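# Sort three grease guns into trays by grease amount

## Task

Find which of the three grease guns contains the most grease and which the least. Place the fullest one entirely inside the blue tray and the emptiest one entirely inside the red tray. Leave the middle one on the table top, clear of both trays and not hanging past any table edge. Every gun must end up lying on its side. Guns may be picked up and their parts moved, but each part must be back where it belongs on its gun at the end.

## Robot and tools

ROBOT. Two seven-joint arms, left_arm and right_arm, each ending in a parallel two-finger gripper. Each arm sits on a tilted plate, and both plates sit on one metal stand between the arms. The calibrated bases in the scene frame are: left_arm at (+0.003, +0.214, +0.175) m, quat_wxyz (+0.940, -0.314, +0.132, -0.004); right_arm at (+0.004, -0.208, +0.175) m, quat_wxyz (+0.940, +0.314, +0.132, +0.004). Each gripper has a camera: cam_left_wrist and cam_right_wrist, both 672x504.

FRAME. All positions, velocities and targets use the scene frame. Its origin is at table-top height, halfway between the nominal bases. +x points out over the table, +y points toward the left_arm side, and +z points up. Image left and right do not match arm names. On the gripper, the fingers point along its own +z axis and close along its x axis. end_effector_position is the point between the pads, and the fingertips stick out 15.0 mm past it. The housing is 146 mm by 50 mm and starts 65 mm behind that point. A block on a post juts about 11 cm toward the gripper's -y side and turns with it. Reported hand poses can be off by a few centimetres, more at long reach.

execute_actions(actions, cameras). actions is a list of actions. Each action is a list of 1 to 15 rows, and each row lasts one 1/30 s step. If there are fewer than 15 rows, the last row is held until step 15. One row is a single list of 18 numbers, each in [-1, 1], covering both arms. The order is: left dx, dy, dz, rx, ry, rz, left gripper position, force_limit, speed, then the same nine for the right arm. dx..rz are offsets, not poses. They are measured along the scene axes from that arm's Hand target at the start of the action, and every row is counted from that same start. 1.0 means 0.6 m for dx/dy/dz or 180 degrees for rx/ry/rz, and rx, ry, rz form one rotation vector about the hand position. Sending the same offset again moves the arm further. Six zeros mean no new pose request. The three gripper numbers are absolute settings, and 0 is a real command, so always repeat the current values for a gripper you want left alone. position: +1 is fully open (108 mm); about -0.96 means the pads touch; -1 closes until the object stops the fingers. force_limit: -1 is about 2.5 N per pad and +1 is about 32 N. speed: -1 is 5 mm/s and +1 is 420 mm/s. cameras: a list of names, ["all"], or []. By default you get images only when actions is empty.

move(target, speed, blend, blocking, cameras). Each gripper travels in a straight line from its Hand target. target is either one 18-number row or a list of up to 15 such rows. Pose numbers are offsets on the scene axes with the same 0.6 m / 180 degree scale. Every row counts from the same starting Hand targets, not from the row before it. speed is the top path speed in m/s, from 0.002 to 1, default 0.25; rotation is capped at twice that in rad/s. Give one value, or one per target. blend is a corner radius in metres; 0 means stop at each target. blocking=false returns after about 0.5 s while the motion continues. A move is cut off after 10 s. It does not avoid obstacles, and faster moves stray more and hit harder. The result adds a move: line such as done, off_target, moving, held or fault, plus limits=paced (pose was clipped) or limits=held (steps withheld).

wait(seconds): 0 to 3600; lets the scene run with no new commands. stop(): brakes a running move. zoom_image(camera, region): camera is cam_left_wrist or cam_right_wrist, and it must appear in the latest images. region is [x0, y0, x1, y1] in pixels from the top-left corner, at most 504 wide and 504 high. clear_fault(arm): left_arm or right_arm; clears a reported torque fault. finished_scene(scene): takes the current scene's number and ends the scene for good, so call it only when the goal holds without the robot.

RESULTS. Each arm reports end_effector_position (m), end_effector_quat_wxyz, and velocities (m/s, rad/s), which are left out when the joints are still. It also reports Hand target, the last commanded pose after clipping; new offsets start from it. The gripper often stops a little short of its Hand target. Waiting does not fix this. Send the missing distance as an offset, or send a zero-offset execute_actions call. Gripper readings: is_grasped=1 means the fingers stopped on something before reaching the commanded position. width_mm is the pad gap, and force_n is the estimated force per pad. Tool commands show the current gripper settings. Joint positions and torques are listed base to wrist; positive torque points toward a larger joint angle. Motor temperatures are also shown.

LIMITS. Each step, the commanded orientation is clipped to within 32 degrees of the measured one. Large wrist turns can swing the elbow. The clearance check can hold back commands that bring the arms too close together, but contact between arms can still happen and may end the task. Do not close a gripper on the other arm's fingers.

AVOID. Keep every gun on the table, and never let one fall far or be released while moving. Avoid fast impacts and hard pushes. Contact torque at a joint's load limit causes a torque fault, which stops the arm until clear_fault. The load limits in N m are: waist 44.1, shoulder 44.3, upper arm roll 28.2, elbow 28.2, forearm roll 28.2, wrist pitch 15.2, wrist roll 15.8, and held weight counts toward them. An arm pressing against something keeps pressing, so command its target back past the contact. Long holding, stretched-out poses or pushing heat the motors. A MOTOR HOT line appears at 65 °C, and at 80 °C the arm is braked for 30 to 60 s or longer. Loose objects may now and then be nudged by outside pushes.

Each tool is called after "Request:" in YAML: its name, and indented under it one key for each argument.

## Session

Hypothesis (longer free travel means more grease) confirmed.

Request:
execute_actions:
  actions: []

Scene clock: 0.00 s.
left_arm: end_effector_position=(+0.3183, +0.3696, +0.3572) width_mm=107.95 is_grasped=0 force_n=0.00 end_effector_quat_wxyz=(+0.100, +0.993, +0.035, +0.044) | right_arm: end_effector_position=(+0.4268, -0.2624, +0.3283) width_mm=108.14 is_grasped=0 force_n=0.00 end_effector_quat_wxyz=(+0.044, +0.958, +0.144, -0.245)
Joint positions: left_arm=[-0.29 -1.085 -0.168 0.439 0.402 1.344 1.896] | right_arm=[-1.336 -0.728 1.566 1.208 0.012 1.608 2.326]
Joint velocities: within noise
Joint torques (N m): no reading
Motor temperatures (°C): left_arm=[33 32 32 37 36 30 42] | right_arm=[31 31 33 34 33 32 31]
Hand target: left_arm +0.3183, +0.3696, +0.3572; +0.100, +0.993, +0.035, +0.044 | right_arm +0.4268, -0.2624, +0.3283; +0.044, +0.958, +0.144, -0.245
Tool commands: left_gripper/position=+1.0 left_gripper/force_limit=+1.0 left_gripper/speed=+1.0 right_gripper/position=+1.0 right_gripper/force_limit=+1.0 right_gripper/speed=+1.0
camera_calibration:
cam_left_wrist: T_world_to_cam=[[0.99494, 0.0818, 0.05831, -0.36377], [0.03427, -0.82202, 0.56842, 0.11479], [0.09443, -0.56355, -0.82067, 0.59445]] pos_world=[0.30186, 0.45911, 0.44381]
cam_right_wrist: T_world_to_cam=[[0.83139, 0.25554, -0.49345, -0.12412], [0.45598, -0.82125, 0.34296, -0.4979], [-0.31761, -0.51014, -0.7993, 0.38261]] pos_world=[0.45174, -0.18201, 0.41533]

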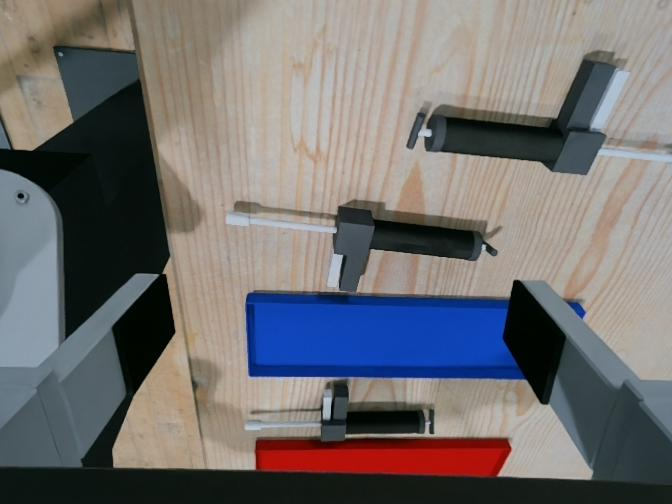

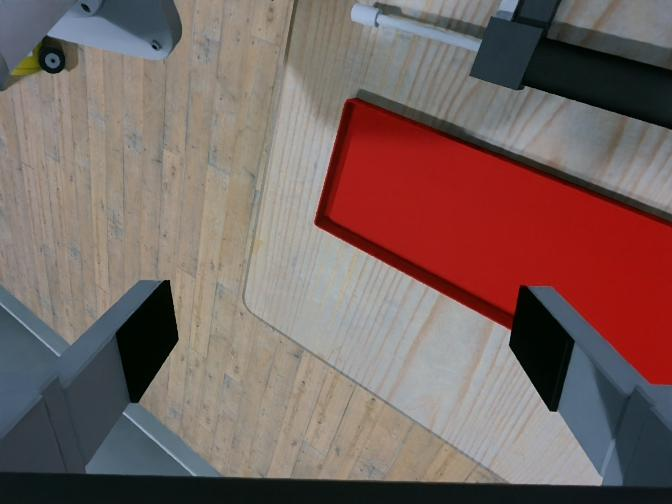

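Request:
move:
  target: [0.1445,-0.2833,-0.3287,0.0315,0.0688,0.4395,1,-0.3,0.5, 0.114,0.1207,0.0022,0.278,-0.359,0.871,1,-0.2,0.5]
  speed: 0.6
  cameras: ["all"]

Scene clock: 4.47 s.
left_arm: end_effector_position=(+0.4050, +0.1996, +0.1600) width_mm=107.95 is_grasped=0 force_n=0.00 end_effector_quat_wxyz=(+0.000, +0.746, +0.665, +0.000) | right_arm: end_effector_position=(+0.4952, -0.1900, +0.3296) width_mm=108.14 is_grasped=0 force_n=0.00 end_effector_quat_wxyz=(+0.000, +0.001, +0.906, +0.423)
Joint positions: left_arm=[0.376 0.111 -0.769 0.645 1.072 0.919 -0.335] | right_arm=[0.245 -0.221 0.01 0.786 0.259 0.735 -0.803]
Joint torques (N m): left_arm=[-12.87 -11.57 -15.6 12.67 2.06 -1.16 -1.52] | right_arm=[12.09 -9.7 10.04 21.1 4.2 0.01 -1.78]
Hand target: left_arm +0.4050, +0.1996, +0.1599; +0.000, +0.746, +0.665, +0.000 | right_arm +0.4952, -0.1900, +0.3296; +0.000, +0.001, +0.906, +0.423
Off the commanded pose: left_arm 0.000 m, 0 deg | right_arm 0.000 m, 0 deg.
move: done
cam_left_wrist: T_world_to_cam=[[0.10573, 0.99418, -0.02086, -0.23394], [0.91625, -0.08925, 0.39055, -0.39087], [0.38641, -0.06041, -0.92035, 0.12587]] pos_world=[0.33423, 0.2053, 0.26361]
cam_right_wrist: T_world_to_cam=[[-0.9999, 0.00971, -0.01025, 0.50209], [-0.00685, 0.30156, 0.95342, -0.22884], [0.01235, 0.9534, -0.30146, 0.39282]] pos_world=[0.49562, -0.31038, 0.34175]

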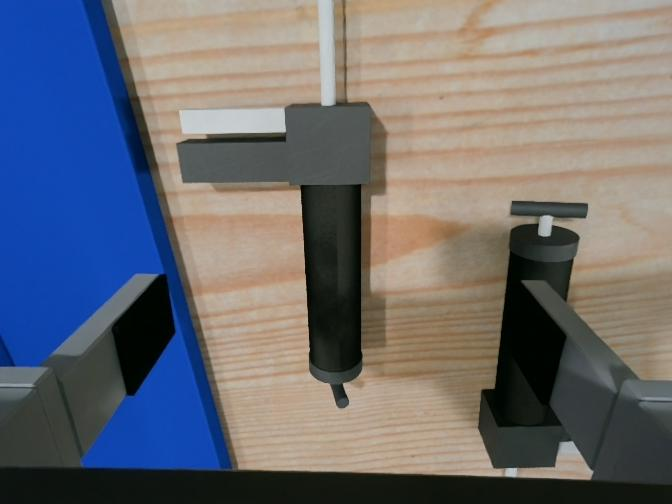

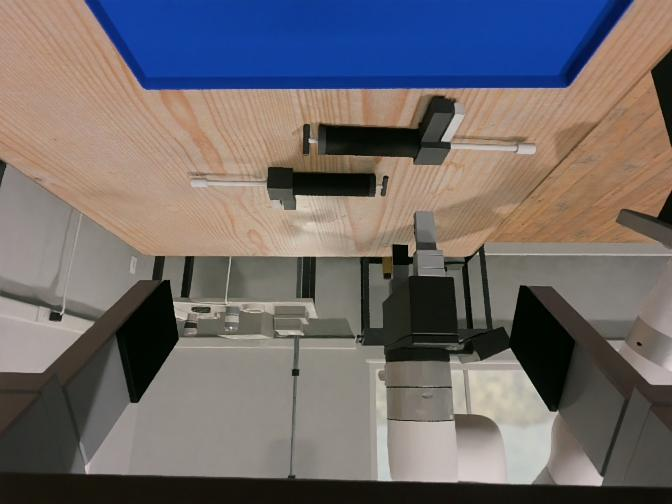

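Request:
move:
  target:
    - [0,-0.013,-0.2253,0,0,0.008,1,-0.3,0.5, 0,0,0,0,0,0,1,-0.2,0.5]
    - [0,-0.013,-0.2253,0,0,0.008,-1,0.6,-0.1, 0,0,0,0,0,0,1,-0.2,0.5]
  speed: 0.3

Request:
move:
  target:
    - [0.03,-0.03,0.2,0,0,-0.1,-1,0.6,-0.1, 0,0,0,0,0,0,1,-0.2,0.5]
    - [0.158,-0.1195,0.292,0,0,-0.472,-1,0.6,-0.1, 0,0,0,0,0,0,1,-0.2,0.5]
  speed: 0.45
  blend: [0.04,0]
  cameras: ["all"]

Scene clock: 6.40 s.
left_arm: end_effector_position=(+0.4093, +0.1730, +0.0501) width_mm=107.95 is_grasped=0 force_n=0.00 end_effector_quat_wxyz=(+0.025, +0.747, +0.664, -0.002) | right_arm: end_effector_position=(+0.4952, -0.1900, +0.3296) width_mm=108.14 is_grasped=0 force_n=0.00 end_effector_quat_wxyz=(+0.000, +0.001, +0.906, +0.423)
Joint positions: left_arm=[0.415 0.502 -0.62 0.753 1.563 0.904 -0.6] | right_arm=[0.245 -0.221 0.01 0.786 0.259 0.735 -0.803]
Joint torques (N m): left_arm=[-12.16 -21.54 -26.7 3.21 -0.43 -3.53 0.18] | right_arm=[12.01 -9.61 9.91 21.23 4.42 0 -1.78]
Hand target: left_arm +0.4093, +0.1730, +0.0501; +0.025, +0.747, +0.664, -0.002 (not the last commanded pose) | right_arm +0.4952, -0.1900, +0.3296; +0.000, +0.001, +0.906, +0.423
Tool commands: left_gripper/position=+1.0 left_gripper/force_limit=+1.0 left_gripper/speed=+1.0 right_gripper/position=+1.0 right_gripper/force_limit=-0.2 right_gripper/speed=+0.5
Off the commanded pose: left_arm 0.032 m, 3 deg | right_arm 0.000 m, 0 deg.
TORQUE FAULT: the external load on joint 3 (upper arm roll) of the left arm reached its load limit, and that arm stopped. The contact can be on any part of that arm beyond that joint, not only on its tool. A torque fault puts only its own arm into a fault stop. That arm's remaining commands of this call were not run. The hold on joint 3 (upper arm roll) of that arm was moved back by the arm itself, up to 3 degrees, as the stop began. That arm is still stopped at the end of this call. While its stop runs, that arm, its gripper or tool too, takes no new command.
CLEAR FAULT: the left arm stays stopped (state 4) until you call clear_fault(arm="left_arm").
End effector pose when the fault began: left_arm: position (+0.4027, +0.1922, +0.0335), quat_wxyz (+0.002, +0.740, +0.673, -0.003)
Joint positions when the fault began: left_arm=[0.416 0.5 -0.569 0.752 1.561 0.903 -0.599]
move: fault (left_arm); path passed 1 of 2 targets; target 2's new numbers were not sent

not run: an earlier result of this reply reported a fault or no control. Calls in your next reply go to the robot.

Request:
clear_fault:
  arm: "left_arm"
  cameras: ["all"]

Scene clock: 6.57 s.
left_arm: end_effector_position=(+0.4093, +0.1729, +0.0501) width_mm=107.95 is_grasped=0 force_n=0.00 end_effector_quat_wxyz=(+0.025, +0.747, +0.664, -0.002) | right_arm: end_effector_position=(+0.4952, -0.1900, +0.3296) width_mm=108.14 is_grasped=0 force_n=0.00 end_effector_quat_wxyz=(+0.000, +0.001, +0.906, +0.423)
Joint positions: left_arm=[0.415 0.502 -0.62 0.753 1.563 0.904 -0.6] | right_arm=[0.245 -0.221 0.01 0.786 0.259 0.735 -0.803]
Joint torques (N m): left_arm=[-11.95 -21.47 -26.65 3.21 -0.32 -3.54 0.17] | right_arm=[12.06 -9.54 10.05 21.12 4.41 0.06 -1.76]
Hand target: left_arm +0.4093, +0.1729, +0.0501; +0.025, +0.747, +0.664, -0.002 (not the last commanded pose) | right_arm +0.4952, -0.1900, +0.3296; +0.000, +0.001, +0.906, +0.423
Tool commands: left_gripper/position=+1.0 left_gripper/force_limit=+1.0 left_gripper/speed=+1.0 right_gripper/position=+1.0 right_gripper/force_limit=-0.2 right_gripper/speed=+0.5
Off the commanded pose: left_arm 0.032 m, 3 deg | right_arm 0.000 m, 0 deg.
TORQUE FAULT, CONTINUED: the left arm's stop, for the torque fault of joint 3 (upper arm roll) that an earlier result reported, is over. The call counts as one of the actions that you can send in this scene. The hold on joint 3 (upper arm roll) of that arm was moved back by the arm itself, up to 3 degrees, as the stop began. That arm's target is now where it stood when the stop ended, not its last command. That arm's gripper keeps its grip as last carried out, and that arm accepts commands again: back off and push less far.
CLEAR FAULT: your call cleared the left arm's torque fault. If a joint's load stays at its limit, that arm stops again at once.
cam_left_wrist: T_world_to_cam=[[0.11048, 0.99222, -0.05737, -0.2099], [0.90399, -0.07633, 0.42068, -0.35296], [0.41303, -0.09833, -0.90539, 0.0164]] pos_world=[0.33549, 0.18294, 0.15129]
cam_right_wrist: T_world_to_cam=[[-0.9999, 0.00971, -0.01025, 0.50209], [-0.00685, 0.30144, 0.95346, -0.22889], [0.01235, 0.95344, -0.30134, 0.3928]] pos_world=[0.49562, -0.31038, 0.34175]

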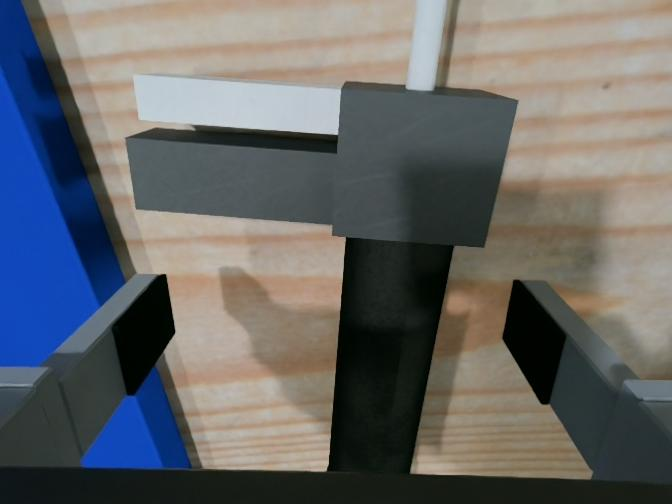

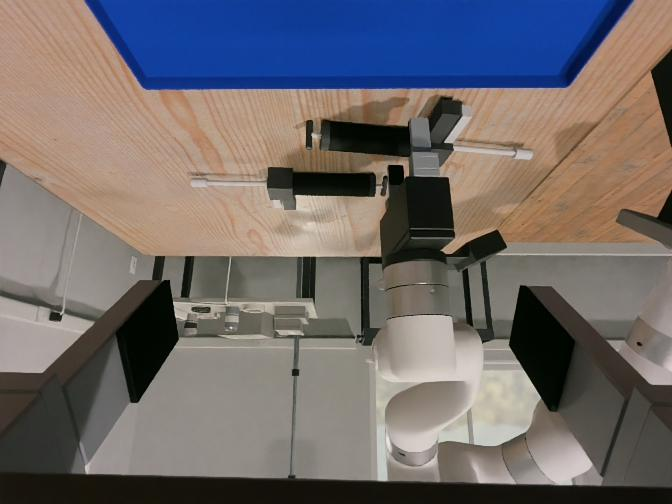

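Request:
move:
  target: [-0.0005,0.0218,0.1,0.013,0.0094,-0.0154,1,-0.3,0.5, 0,0,0,0,0,0,1,-0.2,0.5]
  speed: 0.2
  cameras: ["cam_left_wrist"]

Scene clock: 8.17 s.
left_arm: end_effector_position=(+0.4090, +0.1860, +0.1101) width_mm=107.95 is_grasped=0 force_n=0.00 end_effector_quat_wxyz=(+0.000, +0.763, +0.646, +0.000) | right_arm: end_effector_position=(+0.4952, -0.1900, +0.3296) width_mm=108.14 is_grasped=0 force_n=0.00 end_effector_quat_wxyz=(+0.000, +0.001, +0.906, +0.423)
Joint positions: left_arm=[0.404 0.324 -0.728 0.706 1.3 0.953 -0.422] | right_arm=[0.245 -0.221 0.01 0.786 0.259 0.735 -0.803]
Joint torques (N m): left_arm=[-7.41 -22.07 -24.99 4.69 -1.68 -1.42 1.45] | right_arm=[11.89 -9.42 10 21.17 4.36 0.06 -1.76]
Hand target: left_arm +0.4090, +0.1860, +0.1101; +0.000, +0.763, +0.646, +0.000 | right_arm +0.4952, -0.1900, +0.3296; +0.000, +0.001, +0.906, +0.423
Off the commanded pose: left_arm 0.000 m, 0 deg | right_arm 0.000 m, 0 deg.
move: done
cam_left_wrist: T_world_to_cam=[[0.15724, 0.98734, -0.02094, -0.24171], [0.91085, -0.1368, 0.38942, -0.36509], [0.38162, -0.08031, -0.92082, 0.0833]] pos_world=[0.33876, 0.1954, 0.21381]

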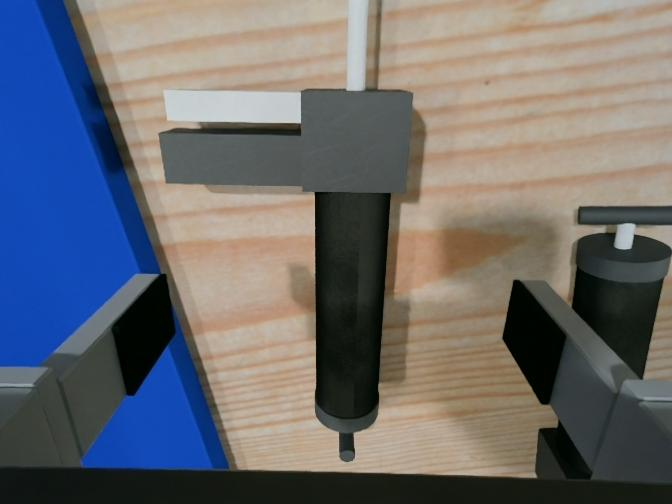

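Request:
move:
  target:
    - [0,0.009,-0.142,0,0,0,0.4,-0.3,0.5, 0,0,0,0,0,0,1,-0.2,0.5]
    - [0,0.009,-0.142,0,0,0,-1,0.6,-0.1, 0,0,0,0,0,0,1,-0.2,0.5]
  speed: 0.15
  cameras: ["cam_left_wrist"]

Scene clock: 10.13 s.
left_arm: end_effector_position=(+0.4090, +0.1914, +0.0249) width_mm=35.08 is_grasped=1 force_n=38.89 end_effector_quat_wxyz=(+0.000, +0.763, +0.646, +0.000) | right_arm: end_effector_position=(+0.4952, -0.1900, +0.3296) width_mm=108.14 is_grasped=0 force_n=0.00 end_effector_quat_wxyz=(+0.000, +0.001, +0.906, +0.423)
Joint positions: left_arm=[0.432 0.541 -0.578 0.784 1.586 0.928 -0.527] | right_arm=[0.245 -0.221 0.01 0.786 0.259 0.735 -0.803]
Joint torques (N m): left_arm=[-14.06 -14.92 -20.51 4.47 1.69 -1.53 -1.47] | right_arm=[12.01 -9.59 9.95 21.21 4.38 -0.01 -1.72]
Hand target: left_arm +0.4090, +0.1914, +0.0249; +0.000, +0.763, +0.646, +0.000 | right_arm +0.4952, -0.1900, +0.3296; +0.000, +0.001, +0.906, +0.423
Off the commanded pose: left_arm 0.000 m, 0 deg | right_arm 0.000 m, 0 deg.
move: done
cam_left_wrist: T_world_to_cam=[[0.15723, 0.98734, -0.02093, -0.24883], [0.91081, -0.13679, 0.3895, -0.33117], [0.38171, -0.08031, -0.92079, 0.00524]] pos_world=[0.33876, 0.2008, 0.12861]

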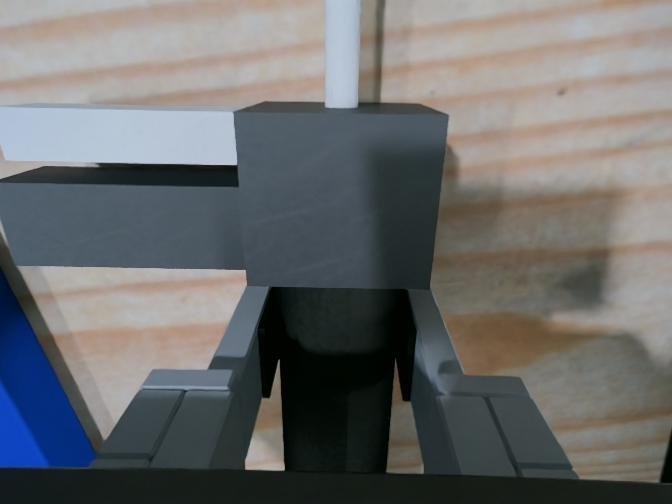

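Request:
move:
  target:
    - [0.03,-0.03,0.2,0,0,-0.1,-1,0.6,-0.1, 0,0,0,0,0,0,1,-0.2,0.5]
    - [0.1517,-0.119,0.292,0,0,-0.447,-1,0.6,-0.1, 0,0,0,0,0,0,1,-0.2,0.5]
  speed: 0.45
  blend: [0.04,0]
  cameras: ["all"]

Scene clock: 12.50 s.
left_arm: end_effector_position=(+0.5000, +0.1200, +0.2001) width_mm=35.08 is_grasped=1 force_n=38.77 end_effector_quat_wxyz=(+0.000, +1.000, +0.000, +0.000) | right_arm: end_effector_position=(+0.4952, -0.1900, +0.3296) width_mm=108.14 is_grasped=0 force_n=0.00 end_effector_quat_wxyz=(+0.000, +0.001, +0.906, +0.423)
Joint positions: left_arm=[0.227 0.548 -0.854 1.127 1.164 1.298 1.09] | right_arm=[0.245 -0.221 0.01 0.786 0.259 0.735 -0.803]
Joint torques (N m): left_arm=[-18.46 -19.33 -31.1 11.97 -1.59 -1.62 1.54] | right_arm=[12 -9.53 10.03 21.08 4.42 -0.09 -1.71]
Hand target: left_arm +0.5000, +0.1200, +0.2001; -0.001, +1.000, +0.000, +0.000 | right_arm +0.4952, -0.1900, +0.3296; +0.000, +0.001, +0.906, +0.423
Off the commanded pose: left_arm 0.000 m, 0 deg | right_arm 0.000 m, 0 deg.
move: done
cam_left_wrist: T_world_to_cam=[[0.99974, 0.00857, -0.02092, -0.49276], [0.01604, -0.92088, 0.38951, 0.04944], [-0.01593, -0.38975, -0.92078, 0.36206]] pos_world=[0.49761, 0.19087, 0.30381]
cam_right_wrist: T_world_to_cam=[[-0.9999, 0.00971, -0.01025, 0.50209], [-0.00685, 0.30144, 0.95346, -0.22889], [0.01235, 0.95344, -0.30134, 0.3928]] pos_world=[0.49562, -0.31038, 0.34175]

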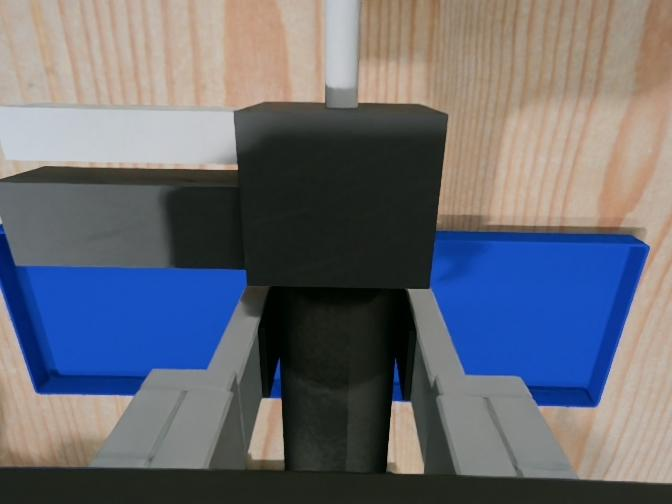

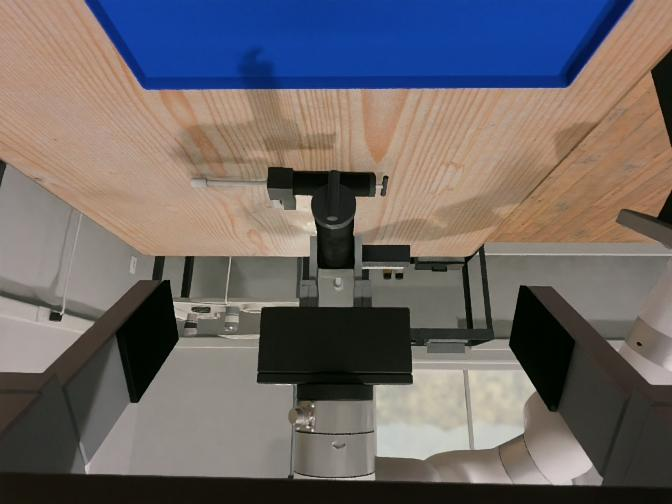

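Request:
move:
  target:
    - [0,0,0,0,0,0,-1,0.6,-0.1, 0.011,0.2,-0.13,0,0,0,1,-0.2,0.5]
    - [0,0,0,0,0,0,-1,0.6,-0.1, 0.011,0.284,-0.2035,0,0,0,1,-0.2,0.5]
    - [0,0,0,0,0,0,-1,0.6,-0.1, 0.011,0.284,-0.2035,0,0,0,-1,-0.2,-0.2]
  blend: [0.02,0,0]
  cameras: ["cam_right_wrist"]

Request:
move:
  target: [0,0,0,0,0,0,-1,0.6,-0.1, 0,-0.023,0,0,0,0,-1,-0.2,-0.2]
  speed: 0.08

Request:
move:
  target: [0,0,0,0,0,0,-1,0.6,-0.1, 0,-0.023,0,0,0,0,-1,-0.2,-0.2]
  speed: 0.08

Request:
move:
  target: [0,0,0,0,0,0,-1,0.6,-0.1, 0,-0.023,0,0,0,0,-1,-0.2,-0.2]
  speed: 0.08

Request:
move:
  target: [0,0,0,0,0,0,-1,0.6,-0.1, 0,-0.023,0,0,0,0,-1,-0.2,-0.2]
  speed: 0.08
  cameras: ["all"]

Scene clock: 15.47 s.
left_arm: end_effector_position=(+0.5000, +0.1200, +0.2001) width_mm=35.08 is_grasped=1 force_n=39.06 end_effector_quat_wxyz=(-0.001, +1.000, +0.000, +0.000) | right_arm: end_effector_position=(+0.5019, -0.0196, +0.2076) width_mm=8.14 is_grasped=0 force_n=26.67 end_effector_quat_wxyz=(+0.000, +0.001, +0.906, +0.423)
Joint positions: left_arm=[0.227 0.549 -0.854 1.127 1.164 1.298 1.09] | right_arm=[0.303 0.384 0.107 0.883 0.437 0.212 -0.907]
Joint torques (N m): left_arm=[-17.7 -21.09 -28.73 11.96 -0.75 -2.82 0.34] | right_arm=[9.04 -16.09 16.23 12.75 2.54 -0.21 -1.52]
Hand target: left_arm +0.5000, +0.1200, +0.2001; -0.001, +1.000, +0.000, +0.000 | right_arm +0.5018, -0.0196, +0.2075; +0.000, +0.001, +0.906, +0.423
Off the commanded pose: left_arm 0.000 m, 0 deg | right_arm 0.000 m, 0 deg.
move: done
cam_right_wrist: T_world_to_cam=[[-0.9999, 0.00987, -0.01041, 0.50584], [-0.00695, 0.30144, 0.95346, -0.16374], [0.01254, 0.95343, -0.30134, 0.19335]] pos_world=[0.50222, -0.13998, 0.21965]

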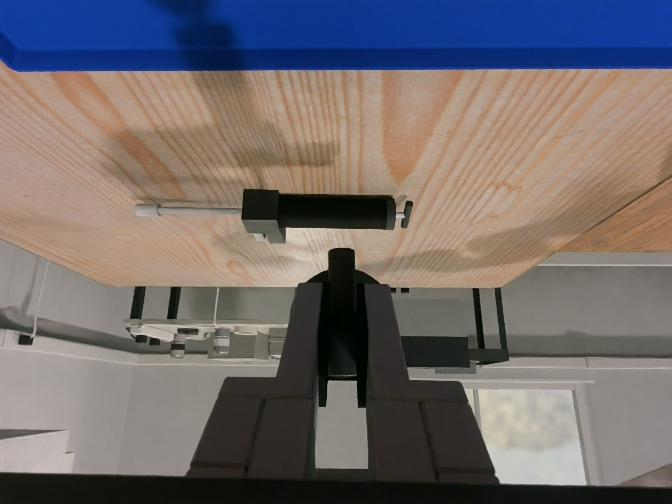

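Scene clock: 16.07 s.
left_arm: end_effector_position=(+0.5000, +0.1200, +0.2001) width_mm=35.08 is_grasped=1 force_n=39.10 end_effector_quat_wxyz=(+0.000, +1.000, +0.000, +0.000) | right_arm: end_effector_position=(+0.5018, -0.0333, +0.2075) width_mm=8.14 is_grasped=1 force_n=26.72 end_effector_quat_wxyz=(+0.000, +0.001, +0.906, +0.423)
Joint positions: left_arm=[0.227 0.549 -0.854 1.127 1.164 1.298 1.09] | right_arm=[0.281 0.351 0.107 0.864 0.443 0.231 -0.93]
Joint torques (N m): left_arm=[-15.54 -25.62 -28.68 11.95 0.51 -4.29 -0.97] | right_arm=[7.62 -25.5 15.83 6.76 2.91 1.03 -1.82]
Hand target: left_arm +0.5000, +0.1200, +0.2001; -0.001, +1.000, +0.000, +0.000 | right_arm +0.5018, -0.0334, +0.2075; +0.000, +0.001, +0.906, +0.423
Off the commanded pose: left_arm 0.000 m, 0 deg | right_arm 0.000 m, 0 deg.
move: done

Scene clock: 16.63 s.
left_arm: end_effector_position=(+0.5000, +0.1200, +0.2001) width_mm=35.08 is_grasped=1 force_n=39.13 end_effector_quat_wxyz=(+0.000, +1.000, +0.000, +0.000) | right_arm: end_effector_position=(+0.5018, -0.0472, +0.2075) width_mm=8.14 is_grasped=1 force_n=26.73 end_effector_quat_wxyz=(+0.000, +0.001, +0.906, +0.423)
Joint positions: left_arm=[0.227 0.549 -0.854 1.127 1.164 1.298 1.09] | right_arm=[0.26 0.317 0.106 0.846 0.448 0.252 -0.952]
Joint torques (N m): left_arm=[-13.69 -29.35 -28.13 11.88 1.73 -4.27 -0.94] | right_arm=[7.87 -25.49 13.4 7.05 2.83 1.02 -1.75]
Hand target: left_arm +0.5000, +0.1200, +0.2001; -0.001, +1.000, +0.000, +0.000 | right_arm +0.5018, -0.0472, +0.2075; +0.000, +0.001, +0.906, +0.423
Off the commanded pose: left_arm 0.000 m, 0 deg | right_arm 0.000 m, 0 deg.
move: done

Scene clock: 17.20 s.
left_arm: end_effector_position=(+0.5000, +0.1200, +0.2001) width_mm=35.08 is_grasped=1 force_n=39.15 end_effector_quat_wxyz=(-0.001, +1.000, +0.000, +0.000) | right_arm: end_effector_position=(+0.5018, -0.0609, +0.2075) width_mm=8.14 is_grasped=1 force_n=26.73 end_effector_quat_wxyz=(+0.000, +0.001, +0.906, +0.423)
Joint positions: left_arm=[0.227 0.548 -0.854 1.127 1.164 1.298 1.09] | right_arm=[0.24 0.284 0.103 0.831 0.452 0.274 -0.974]
Joint torques (N m): left_arm=[-12.39 -29.47 -27.3 11.84 2.03 -4.4 -0.73] | right_arm=[7.02 -25.46 11.12 6.96 2.95 1.02 -1.83]
Hand target: left_arm +0.5000, +0.1200, +0.2001; -0.001, +1.000, +0.000, +0.000 | right_arm +0.5018, -0.0610, +0.2075; +0.000, +0.001, +0.906, +0.423
Off the commanded pose: left_arm 0.000 m, 0 deg | right_arm 0.000 m, 0 deg.
move: done

Scene clock: 17.77 s.
left_arm: end_effector_position=(+0.5000, +0.1200, +0.2001) width_mm=35.08 is_grasped=1 force_n=39.16 end_effector_quat_wxyz=(-0.001, +1.000, +0.000, +0.000) | right_arm: end_effector_position=(+0.5018, -0.0747, +0.2075) width_mm=8.14 is_grasped=1 force_n=26.74 end_effector_quat_wxyz=(+0.000, +0.001, +0.906, +0.423)
Joint positions: left_arm=[0.227 0.548 -0.853 1.127 1.164 1.298 1.09] | right_arm=[0.221 0.252 0.098 0.817 0.456 0.298 -0.995]
Joint torques (N m): left_arm=[-12.17 -29.11 -27.25 11.65 1.89 -4.52 -0.36] | right_arm=[7.03 -25.26 10.51 7.22 3.06 1.12 -1.76]
Hand target: left_arm +0.5000, +0.1200, +0.2001; -0.001, +1.000, +0.000, +0.000 | right_arm +0.5018, -0.0748, +0.2075; +0.000, +0.001, +0.906, +0.423
Off the commanded pose: left_arm 0.000 m, 0 deg | right_arm 0.000 m, 0 deg.
move: done
cam_left_wrist: T_world_to_cam=[[0.99974, 0.00857, -0.02092, -0.49276], [0.01604, -0.92092, 0.38943, 0.04948], [-0.01593, -0.38966, -0.92082, 0.36206]] pos_world=[0.49761, 0.19087, 0.30381]
cam_right_wrist: T_world_to_cam=[[-0.9999, 0.00971, -0.01025, 0.50632], [-0.00685, 0.30144, 0.95346, -0.14716], [0.01235, 0.95344, -0.30134, 0.24608]] pos_world=[0.50222, -0.19518, 0.21965]

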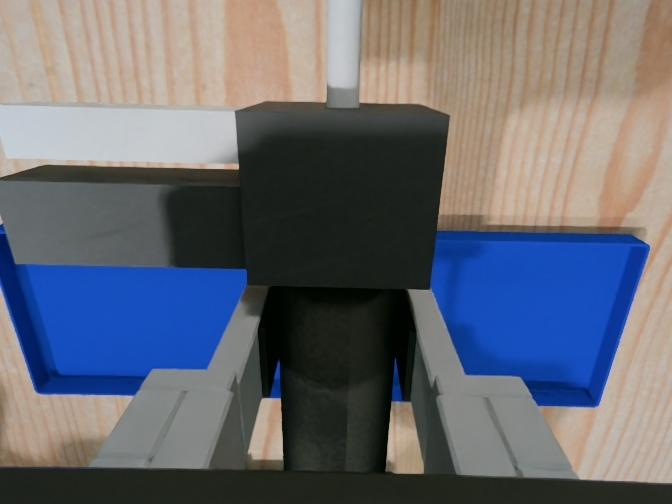

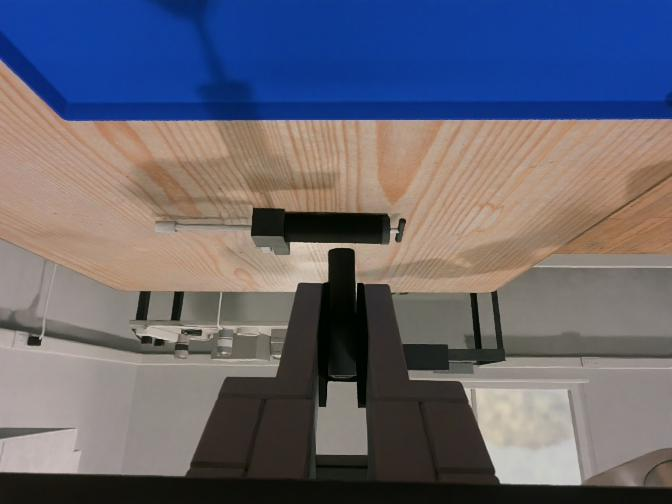

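Request:
move:
  target: [0,0,0,0,0,0,-1,0.6,-0.1, 0,-0.018,0,0,0,0,-1,-0.2,-0.2]
  speed: 0.08

Request:
move:
  target: [0,0,0,0,0,0,-1,0.6,-0.1, 0,-0.018,0,0,0,0,-1,-0.2,-0.2]
  speed: 0.08

Request:
move:
  target: [0,0,0,0,0,0,-1,0.6,-0.1, 0,-0.018,0,0,0,0,-1,-0.2,-0.2]
  speed: 0.08

Scene clock: 18.73 s.
left_arm: end_effector_position=(+0.5000, +0.1200, +0.2001) width_mm=35.08 is_grasped=1 force_n=39.16 end_effector_quat_wxyz=(-0.001, +1.000, +0.000, +0.000) | right_arm: end_effector_position=(+0.5018, -0.0855, +0.2075) width_mm=8.14 is_grasped=1 force_n=26.73 end_effector_quat_wxyz=(+0.000, +0.001, +0.906, +0.423)
Joint positions: left_arm=[0.227 0.548 -0.853 1.127 1.164 1.298 1.09] | right_arm=[0.207 0.227 0.093 0.807 0.458 0.317 -1.011]
Joint torques (N m): left_arm=[-11.72 -29.14 -27.38 11.46 1.63 -4.55 0.35] | right_arm=[7.01 -25.08 10.31 7.44 3.05 1.03 -1.69]
Hand target: left_arm +0.5000, +0.1200, +0.2001; -0.001, +1.000, +0.000, +0.000 | right_arm +0.5018, -0.0856, +0.2075; +0.000, +0.001, +0.906, +0.423
Off the commanded pose: left_arm 0.000 m, 0 deg | right_arm 0.000 m, 0 deg.
move: done

Scene clock: 19.27 s.
left_arm: end_effector_position=(+0.5001, +0.1199, +0.2002) width_mm=35.08 is_grasped=1 force_n=39.37 end_effector_quat_wxyz=(+0.000, +1.000, +0.000, +0.000) | right_arm: end_effector_position=(+0.5018, -0.0963, +0.2075) width_mm=8.14 is_grasped=1 force_n=26.27 end_effector_quat_wxyz=(+0.000, +0.001, +0.906, +0.423)
Joint positions: left_arm=[0.227 0.548 -0.853 1.127 1.164 1.298 1.09] | right_arm=[0.194 0.203 0.087 0.798 0.459 0.337 -1.027]
Joint torques (N m): left_arm=[-5.58 -30.3 -14.19 12.14 0.6 7.33 0.9] | right_arm=[-0.14 -32.37 0.31 11.49 2.9 -2.07 -1.69]
Hand target: left_arm +0.5000, +0.1200, +0.2001; -0.001, +1.000, +0.000, +0.000 | right_arm +0.5018, -0.0964, +0.2075; +0.000, +0.001, +0.906, +0.423
Off the commanded pose: left_arm 0.000 m, 0 deg | right_arm 0.000 m, 0 deg.
move: done

Scene clock: 19.80 s.
left_arm: end_effector_position=(+0.5000, +0.1199, +0.2001) width_mm=35.08 is_grasped=1 force_n=39.35 end_effector_quat_wxyz=(+0.000, +1.000, +0.000, +0.000) | right_arm: end_effector_position=(+0.5018, -0.1071, +0.2075) width_mm=8.14 is_grasped=1 force_n=26.00 end_effector_quat_wxyz=(+0.000, +0.001, +0.906, +0.423)
Joint positions: left_arm=[0.227 0.548 -0.853 1.127 1.164 1.298 1.09] | right_arm=[0.181 0.178 0.08 0.79 0.459 0.358 -1.042]
Joint torques (N m): left_arm=[-5.77 -35.91 -13.18 12.63 0.28 6.99 0.82] | right_arm=[-1 -33.12 -0.4 11.98 2.8 -2.23 -1.72]
Hand target: left_arm +0.5000, +0.1200, +0.2001; -0.001, +1.000, +0.000, +0.000 | right_arm +0.5018, -0.1072, +0.2075; +0.000, +0.001, +0.906, +0.423
Off the commanded pose: left_arm 0.000 m, 0 deg | right_arm 0.000 m, 0 deg.
move: done

Request:
move:
  target:
    - [0,0,0,0,0,0,-1,0.6,-0.1, 0,0.149,0,0,0,0,-1,-0.2,-0.2]
    - [0,0,0,0,0,0,-1,0.6,-0.1, 0,0.149,0,0,0,0,1,-0.2,0.5]
  speed: 0.12
  cameras: ["cam_right_wrist"]

Request:
move:
  target:
    - [0,0,0,0,0,0,-1,0.6,-0.1, 0,-0.25,0.19,0,0,0,1,-0.2,0.5]
    - [0.0167,-0.1,-0.1,0,0,0.45,-1,0.6,-0.1, 0,-0.45,0.2,0,0,0,1,-0.2,0.5]
    - [0.0167,-0.1708,-0.22,0,0,0.5,-1,0.6,-0.1, 0,-0.45,0.2,0,0,0,1,-0.2,0.5]
    - [0.0167,-0.1708,-0.2855,0,0,0.5,-1,0.6,-0.1, 0,-0.45,0.2,0,0,0,1,-0.2,0.5]
  speed: [0.4,0.45,0.3,0.07]
  blend: [0.03,0.04,0.005,0]
  cameras: ["all"]

Scene clock: 22.07 s.
left_arm: end_effector_position=(+0.5000, +0.1200, +0.2001) width_mm=35.08 is_grasped=1 force_n=38.90 end_effector_quat_wxyz=(+0.000, +1.000, +0.000, +0.000) | right_arm: end_effector_position=(+0.5017, -0.0177, +0.2075) width_mm=108.00 is_grasped=0 force_n=0.00 end_effector_quat_wxyz=(+0.000, +0.001, +0.906, +0.423)
Joint positions: left_arm=[0.226 0.548 -0.853 1.127 1.163 1.298 1.09] | right_arm=[0.301 0.389 0.111 0.885 0.43 0.209 -0.9]
Joint torques (N m): left_arm=[-12.24 -25.23 -28.64 9.79 -0.5 -1.63 0.84] | right_arm=[8.98 -26.75 11.52 14.34 -0.1 -1.09 -0.47]
Hand target: left_arm +0.5000, +0.1200, +0.2001; -0.001, +1.000, +0.000, +0.000 | right_arm +0.5018, -0.0178, +0.2075; +0.000, +0.001, +0.906, +0.423
Off the commanded pose: left_arm 0.000 m, 0 deg | right_arm 0.000 m, 0 deg.
move: done
cam_right_wrist: T_world_to_cam=[[-0.9999, 0.00958, -0.01032, 0.50566], [-0.00695, 0.30144, 0.95346, -0.16432], [0.01224, 0.95344, -0.30134, 0.1917]] pos_world=[0.50212, -0.13808, 0.21965]

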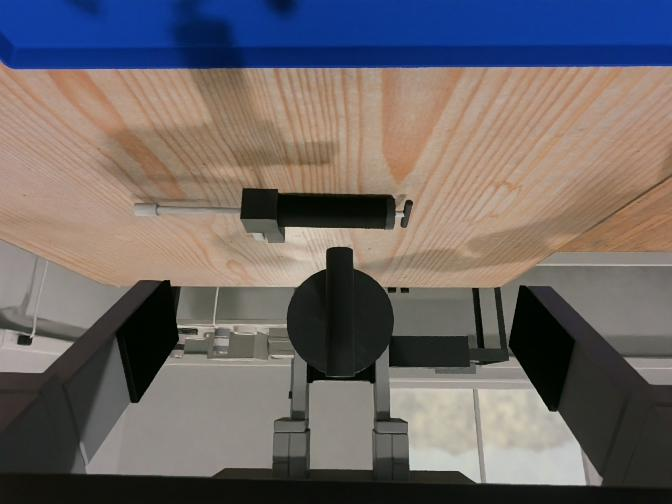

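Scene clock: 25.47 s.
left_arm: end_effector_position=(+0.5101, +0.0175, +0.0289) width_mm=35.08 is_grasped=1 force_n=38.71 end_effector_quat_wxyz=(+0.000, +0.707, +0.707, +0.000) | right_arm: end_effector_position=(+0.5018, -0.2878, +0.3275) width_mm=108.00 is_grasped=0 force_n=0.00 end_effector_quat_wxyz=(+0.000, +0.001, +0.906, +0.423)
Joint positions: left_arm=[0.002 1.045 -0.511 1.458 1.432 1.142 -0.608] | right_arm=[0.161 -0.319 -0.103 0.874 0.234 0.955 -0.943]
Joint torques (N m): left_arm=[-15.55 -22.24 -30.41 6.96 1.93 -5.52 -1.05] | right_arm=[2.71 -20.18 10.17 20.99 -3.29 0.32 -1.75]
Hand target: left_arm +0.5101, +0.0175, +0.0288; +0.000, +0.707, +0.707, +0.000 | right_arm +0.5018, -0.2878, +0.3275; +0.000, +0.001, +0.906, +0.423
Off the commanded pose: left_arm 0.000 m, 0 deg | right_arm 0.000 m, 0 deg.
move: done
cam_left_wrist: T_world_to_cam=[[-0.00857, 0.99974, -0.02092, -0.00857], [0.92088, 0.01604, 0.38951, -0.45638], [0.38975, -0.01593, -0.92078, -0.04884]] pos_world=[0.43923, 0.01511, 0.13261]
cam_right_wrist: T_world_to_cam=[[-0.9999, 0.00971, -0.01025, 0.50961], [-0.00685, 0.30144, 0.95346, -0.19737], [0.01235, 0.95344, -0.30134, 0.48533]] pos_world=[0.50222, -0.40818, 0.33965]

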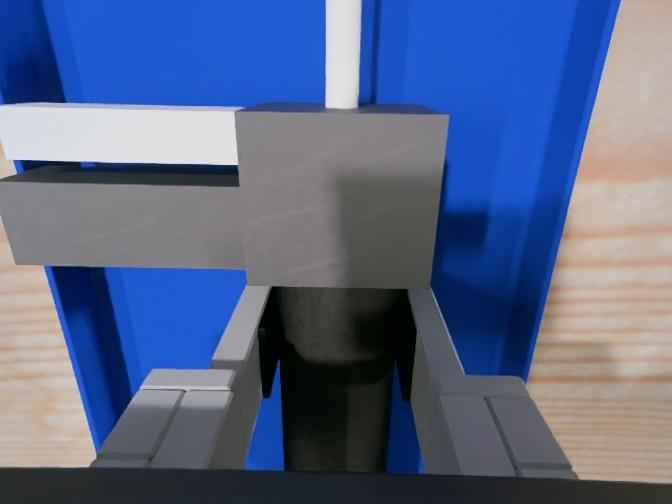

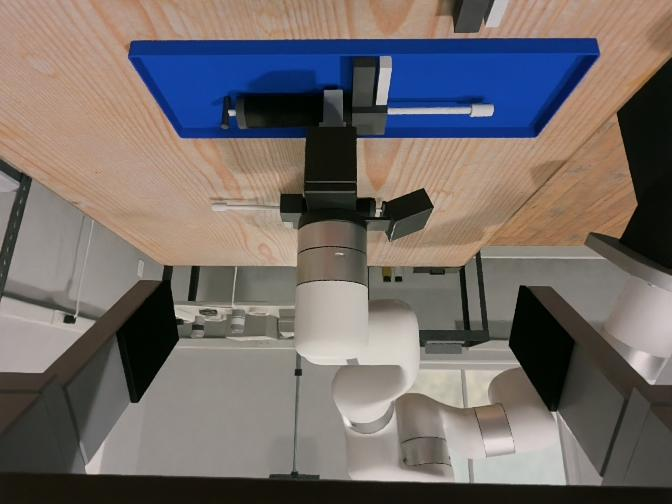

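Request:
move:
  target:
    - [0,0,0,0,0,0,-0.1,0.6,-0.1, 0,0,0,0,0,0,1,-0.2,0.5]
    - [0,0,0.235,0,0,0,-0.1,0.6,-0.1, 0,0,0,0,0,0,1,-0.2,0.5]
    - [0.04,0.25,0.3,0,0,-0.5,-0.1,0.6,-0.1, 0,0.1,0,0,0,0,1,-0.2,0.5]
  speed: [0.3,0.3,0.7]
  blend: [0,0.03,0]

Request:
move:
  target: [0.0267,0.2575,-0.065,0,0,-0.5,1,0.6,0.4, 0,0,0,0,0,0,1,-0.2,0.5]
  speed: 0.7
  cameras: ["all"]

Scene clock: 28.63 s.
left_arm: end_effector_position=(+0.5341, +0.1675, +0.2088) width_mm=47.50 is_grasped=0 force_n=0.00 end_effector_quat_wxyz=(-0.001, +1.000, +0.000, +0.000) | right_arm: end_effector_position=(+0.5018, -0.2278, +0.3275) width_mm=108.00 is_grasped=0 force_n=0.00 end_effector_quat_wxyz=(+0.000, +0.001, +0.906, +0.423)
Joint positions: left_arm=[0.304 0.466 -0.859 1.163 1.116 1.282 1.233] | right_arm=[0.206 -0.255 -0.03 0.823 0.254 0.821 -0.863]
Joint torques (N m): left_arm=[-10.47 -27.18 -30.75 7.23 -1.49 -4.72 1.53] | right_arm=[11.78 -9.75 14.78 12.67 4.65 -2.55 2.08]
Motor temperatures (°C): left_arm=[33 33 37 38 36 30 42] | right_arm=[31 32 36 36 33 32 31]
Hand target: left_arm +0.5341, +0.1675, +0.2088; -0.001, +1.000, +0.000, +0.000 | right_arm +0.5018, -0.2278, +0.3275; +0.000, +0.001, +0.906, +0.423
Off the commanded pose: left_arm 0.000 m, 0 deg | right_arm 0.000 m, 0 deg.
move: done

Scene clock: 30.50 s.
left_arm: end_effector_position=(+0.5501, +0.3220, +0.1698) width_mm=108.00 is_grasped=0 force_n=0.00 end_effector_quat_wxyz=(+0.000, +0.707, -0.707, +0.000) | right_arm: end_effector_position=(+0.5018, -0.2278, +0.3275) width_mm=108.00 is_grasped=0 force_n=0.00 end_effector_quat_wxyz=(+0.000, +0.001, +0.906, +0.423)
Joint positions: left_arm=[0.773 0.192 -0.963 1.033 1.031 1.038 3.138] | right_arm=[0.206 -0.255 -0.03 0.823 0.254 0.821 -0.863]
Joint torques (N m): left_arm=[-8.04 -26.33 -26.73 8.84 -1.57 -4.85 1.45] | right_arm=[11.57 -9.69 14.79 12.76 4.68 -2.57 2.07]
Hand target: left_arm +0.5501, +0.3220, +0.1698; +0.000, +0.707, -0.707, +0.000 | right_arm +0.5018, -0.2278, +0.3275; +0.000, +0.001, +0.906, +0.423
Off the commanded pose: left_arm 0.000 m, 0 deg | right_arm 0.000 m, 0 deg.
move: done
cam_left_wrist: T_world_to_cam=[[0.00857, -0.99974, -0.02092, 0.32481], [-0.92092, -0.01604, 0.38943, 0.47055], [-0.38966, 0.01593, -0.92082, 0.48866]] pos_world=[0.62097, 0.32449, 0.27351]
cam_right_wrist: T_world_to_cam=[[-0.9999, 0.00971, -0.01025, 0.50903], [-0.00685, 0.30144, 0.95346, -0.21545], [0.01235, 0.95344, -0.30134, 0.42812]] pos_world=[0.50222, -0.34818, 0.33965]

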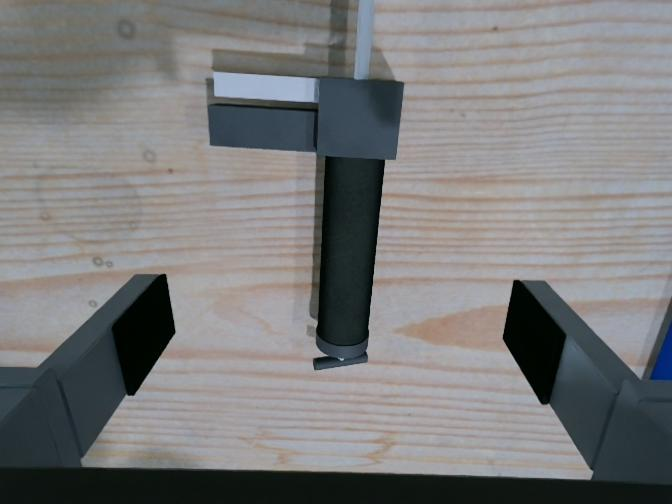

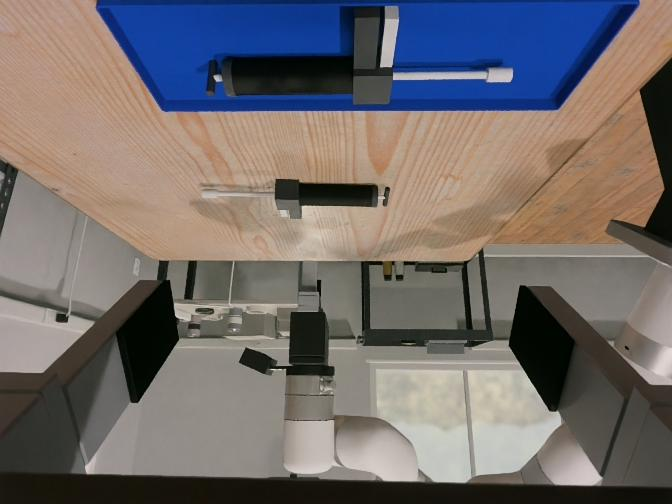

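Request:
move:
  target:
    - [0.016,-0.007,-0.2417,0,0,-0.014,0.6,0.6,0.4, 0,0,0,0,0,0,1,-0.2,0.5]
    - [0.016,-0.007,-0.2417,0,0,-0.014,-1,0.6,-0.1, 0,0,0,0,0,0,1,-0.2,0.5]
  speed: 0.25

Request:
move:
  target:
    - [-0.02,-0.03,0.18,0,0,0.05,-1,0.6,-0.1, 0,0,0,0,0,0,1,-0.2,0.5]
    - [-0.0995,-0.3295,0.292,0,0,0.514,-1,0.6,-0.1, 0,0,0,0,0,0,1,-0.2,0.5]
  speed: 0.5
  blend: [0.04,0]
  cameras: ["all"]

Scene clock: 32.67 s.
left_arm: end_effector_position=(+0.5597, +0.3178, +0.0248) width_mm=35.13 is_grasped=1 force_n=36.22 end_effector_quat_wxyz=(+0.000, +0.691, -0.723, +0.000) | right_arm: end_effector_position=(+0.5018, -0.2278, +0.3275) width_mm=108.00 is_grasped=0 force_n=0.00 end_effector_quat_wxyz=(+0.000, +0.001, +0.906, +0.423)
Joint positions: left_arm=[0.728 0.578 -0.767 1.159 1.432 0.987 3.031] | right_arm=[0.206 -0.255 -0.03 0.823 0.254 0.821 -0.863]
Joint torques (N m): left_arm=[-12.45 -23.71 -24.33 4.26 1.52 -3.47 -1] | right_arm=[11.66 -9.66 14.87 12.72 4.57 -2.56 2.06]
Hand target: left_arm +0.5597, +0.3178, +0.0248; +0.000, +0.691, -0.723, +0.000 | right_arm +0.5018, -0.2278, +0.3275; +0.000, +0.001, +0.906, +0.423
Off the commanded pose: left_arm 0.000 m, 0 deg | right_arm 0.000 m, 0 deg.
move: done

Scene clock: 35.03 s.
left_arm: end_effector_position=(+0.5000, +0.1202, +0.2000) width_mm=35.13 is_grasped=1 force_n=36.07 end_effector_quat_wxyz=(-0.001, +1.000, +0.000, +0.000) | right_arm: end_effector_position=(+0.5018, -0.2278, +0.3275) width_mm=108.00 is_grasped=0 force_n=0.00 end_effector_quat_wxyz=(+0.000, +0.001, +0.906, +0.423)
Joint positions: left_arm=[0.221 0.544 -0.845 1.126 1.16 1.293 1.091] | right_arm=[0.206 -0.255 -0.03 0.823 0.254 0.821 -0.863]
Joint torques (N m): left_arm=[-18.48 -19.11 -28.23 11.89 2.1 -1.57 -1.54] | right_arm=[11.57 -9.72 14.78 12.79 4.63 -2.55 2.02]
Hand target: left_arm +0.5000, +0.1201, +0.2000; -0.001, +1.000, +0.000, +0.000 | right_arm +0.5018, -0.2278, +0.3275; +0.000, +0.001, +0.906, +0.423
Off the commanded pose: left_arm 0.000 m, 0 deg | right_arm 0.000 m, 0 deg.
move: done
cam_left_wrist: T_world_to_cam=[[0.99974, 0.00857, -0.02092, -0.49266], [0.01604, -0.92092, 0.38943, 0.0497], [-0.01593, -0.38966, -0.92082, 0.36204]] pos_world=[0.49751, 0.19107, 0.30371]
cam_right_wrist: T_world_to_cam=[[-0.9999, 0.00971, -0.01025, 0.50903], [-0.00685, 0.30144, 0.95346, -0.21545], [0.01235, 0.95344, -0.30134, 0.42812]] pos_world=[0.50222, -0.34818, 0.33965]

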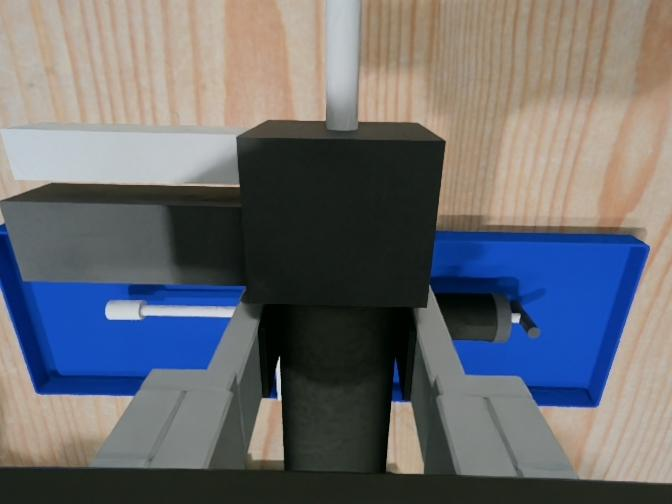

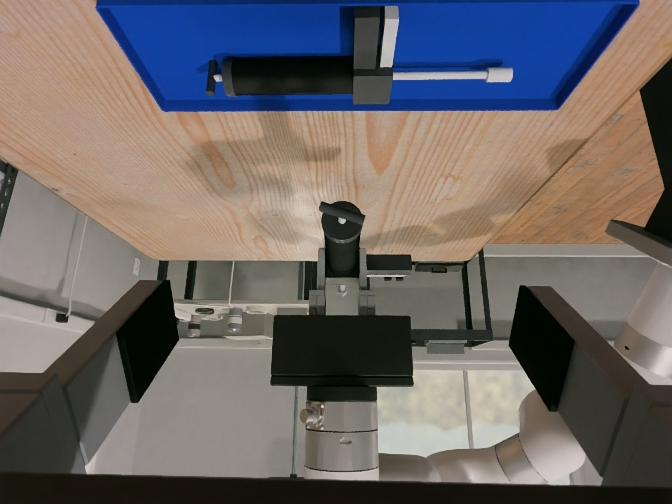

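Request:
move:
  target:
    - [0,0,0,0,0,0,-1,0.6,-0.1, 0.002,0.25,-0.13,0,0.0944,0,1,-0.2,0.5]
    - [0,0,0,0,0,0,-1,0.6,-0.1, 0.002,0.346,-0.204,0,0.0944,0,1,-0.2,0.5]
    - [0,0,0,0,0,0,-1,0.6,-0.1, 0.002,0.346,-0.204,0,0.0944,0,-1,-0.2,-0.2]
  blend: [0.02,0,0]
  cameras: ["cam_right_wrist"]

Request:
move:
  target: [0,0,0,0,0,0,-1,0.6,-0.1, 0,-0.023,0,0,0,0,-1,-0.2,-0.2]
  speed: 0.08

Request:
move:
  target: [0,0,0,0,0,0,-1,0.6,-0.1, 0,-0.023,0,0,0,0,-1,-0.2,-0.2]
  speed: 0.08

Request:
move:
  target: [0,0,0,0,0,0,-1,0.6,-0.1, 0,-0.023,0,0,0,0,-1,-0.2,-0.2]
  speed: 0.08

Request:
move:
  target: [0,0,0,0,0,0,-1,0.6,-0.1, 0,-0.023,0,0,0,0,-1,-0.2,-0.2]
  speed: 0.08

Scene clock: 37.87 s.
left_arm: end_effector_position=(+0.4999, +0.1201, +0.2000) width_mm=35.13 is_grasped=1 force_n=37.46 end_effector_quat_wxyz=(-0.001, +1.000, +0.000, +0.000) | right_arm: end_effector_position=(+0.5031, -0.0202, +0.2052) width_mm=39.28 is_grasped=0 force_n=29.75 end_effector_quat_wxyz=(-0.134, +0.064, +0.896, +0.418)
Joint positions: left_arm=[0.22 0.544 -0.845 1.126 1.16 1.293 1.091] | right_arm=[0.286 0.435 0.066 1.046 0.376 0.521 -0.658]
Joint torques (N m): left_arm=[-17.33 -22.01 -30.14 11.9 2.09 -5.11 -1.56] | right_arm=[17.37 -17.85 16.52 9.48 2.8 2.29 -1.7]
Hand target: left_arm +0.5000, +0.1201, +0.2000; -0.001, +1.000, +0.000, +0.000 | right_arm +0.5030, -0.0202, +0.2051; -0.134, +0.064, +0.896, +0.418
Off the commanded pose: left_arm 0.000 m, 0 deg | right_arm 0.000 m, 0 deg.
move: done
cam_right_wrist: T_world_to_cam=[[-0.9593, 0.00992, 0.28223, 0.42666], [0.27199, 0.30134, 0.9139, -0.29351], [-0.07598, 0.95346, -0.29178, 0.23577]] pos_world=[0.50704, -0.14058, 0.21662]

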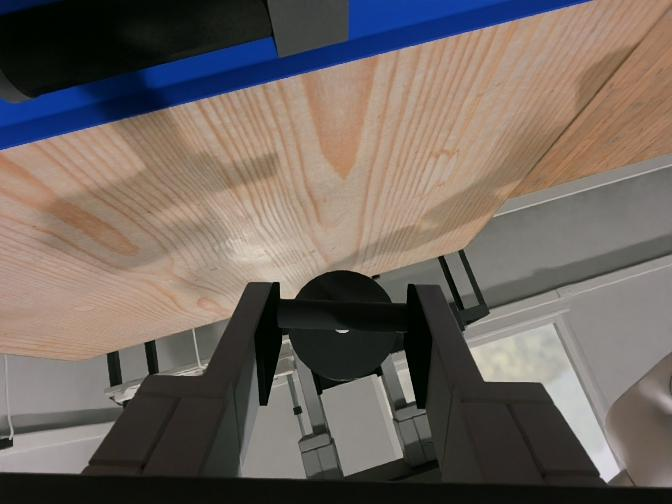

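Scene clock: 38.43 s.
left_arm: end_effector_position=(+0.5000, +0.1200, +0.2000) width_mm=35.13 is_grasped=1 force_n=37.59 end_effector_quat_wxyz=(+0.000, +1.000, +0.000, +0.000) | right_arm: end_effector_position=(+0.5029, -0.0338, +0.2052) width_mm=39.28 is_grasped=1 force_n=29.64 end_effector_quat_wxyz=(-0.134, +0.064, +0.896, +0.418)
Joint positions: left_arm=[0.22 0.544 -0.845 1.126 1.16 1.293 1.091] | right_arm=[0.27 0.405 0.061 1.028 0.377 0.539 -0.676]
Joint torques (N m): left_arm=[-14.06 -27.36 -28.73 12.44 1.86 -1.57 -1.31] | right_arm=[7.34 -28.56 10.51 5.95 3.18 2.24 -1.86]
Hand target: left_arm +0.5000, +0.1201, +0.2000; -0.001, +1.000, +0.000, +0.000 | right_arm +0.5030, -0.0340, +0.2051; -0.134, +0.064, +0.896, +0.418
Off the commanded pose: left_arm 0.000 m, 0 deg | right_arm 0.000 m, 0 deg.
move: done

Scene clock: 39.00 s.
left_arm: end_effector_position=(+0.4999, +0.1200, +0.2000) width_mm=35.13 is_grasped=1 force_n=37.53 end_effector_quat_wxyz=(+0.000, +1.000, +0.000, +0.000) | right_arm: end_effector_position=(+0.5030, -0.0477, +0.2051) width_mm=39.28 is_grasped=1 force_n=29.60 end_effector_quat_wxyz=(-0.134, +0.064, +0.896, +0.418)
Joint positions: left_arm=[0.22 0.544 -0.845 1.126 1.16 1.293 1.091] | right_arm=[0.254 0.375 0.055 1.012 0.377 0.558 -0.693]
Joint torques (N m): left_arm=[-5.98 -32.31 -18.48 13.26 1.84 4.01 -1.33] | right_arm=[4.48 -30.52 5.42 7.15 2.58 1.57 -1.8]
Hand target: left_arm +0.5000, +0.1201, +0.2000; -0.001, +1.000, +0.000, +0.000 | right_arm +0.5030, -0.0478, +0.2051; -0.134, +0.064, +0.896, +0.418
Off the commanded pose: left_arm 0.000 m, 0 deg | right_arm 0.000 m, 0 deg.
move: done

Scene clock: 39.57 s.
left_arm: end_effector_position=(+0.5000, +0.1201, +0.2000) width_mm=35.13 is_grasped=1 force_n=37.50 end_effector_quat_wxyz=(-0.001, +1.000, +0.000, +0.000) | right_arm: end_effector_position=(+0.5030, -0.0615, +0.2051) width_mm=39.28 is_grasped=1 force_n=29.59 end_effector_quat_wxyz=(-0.134, +0.064, +0.896, +0.418)
Joint positions: left_arm=[0.22 0.544 -0.845 1.126 1.16 1.293 1.091] | right_arm=[0.239 0.346 0.048 0.998 0.377 0.579 -0.71]
Joint torques (N m): left_arm=[-5.27 -35.31 -17.93 14.06 1.87 4.22 -1.25] | right_arm=[3.46 -31.49 4.28 7.89 -5.94 1.29 -1.85]
Hand target: left_arm +0.5000, +0.1201, +0.2000; -0.001, +1.000, +0.000, +0.000 | right_arm +0.5030, -0.0616, +0.2051; -0.134, +0.064, +0.896, +0.418
Off the commanded pose: left_arm 0.000 m, 0 deg | right_arm 0.000 m, 0 deg.
move: done

Scene clock: 40.13 s.
left_arm: end_effector_position=(+0.5000, +0.1201, +0.2000) width_mm=35.13 is_grasped=1 force_n=37.50 end_effector_quat_wxyz=(-0.001, +1.000, +0.000, +0.000) | right_arm: end_effector_position=(+0.5030, -0.0753, +0.2051) width_mm=39.28 is_grasped=1 force_n=29.58 end_effector_quat_wxyz=(-0.134, +0.064, +0.896, +0.418)
Joint positions: left_arm=[0.22 0.544 -0.845 1.126 1.16 1.293 1.091] | right_arm=[0.224 0.317 0.04 0.986 0.375 0.6 -0.727]
Joint torques (N m): left_arm=[-5.28 -35.72 -18.19 14.71 2.06 4.24 -1.24] | right_arm=[2.66 -31.7 3.09 8.61 -6.2 1.06 -1.94]
Hand target: left_arm +0.5000, +0.1201, +0.2000; -0.001, +1.000, +0.000, +0.000 | right_arm +0.5030, -0.0754, +0.2051; -0.134, +0.064, +0.896, +0.418
Off the commanded pose: left_arm 0.000 m, 0 deg | right_arm 0.000 m, 0 deg.
move: done


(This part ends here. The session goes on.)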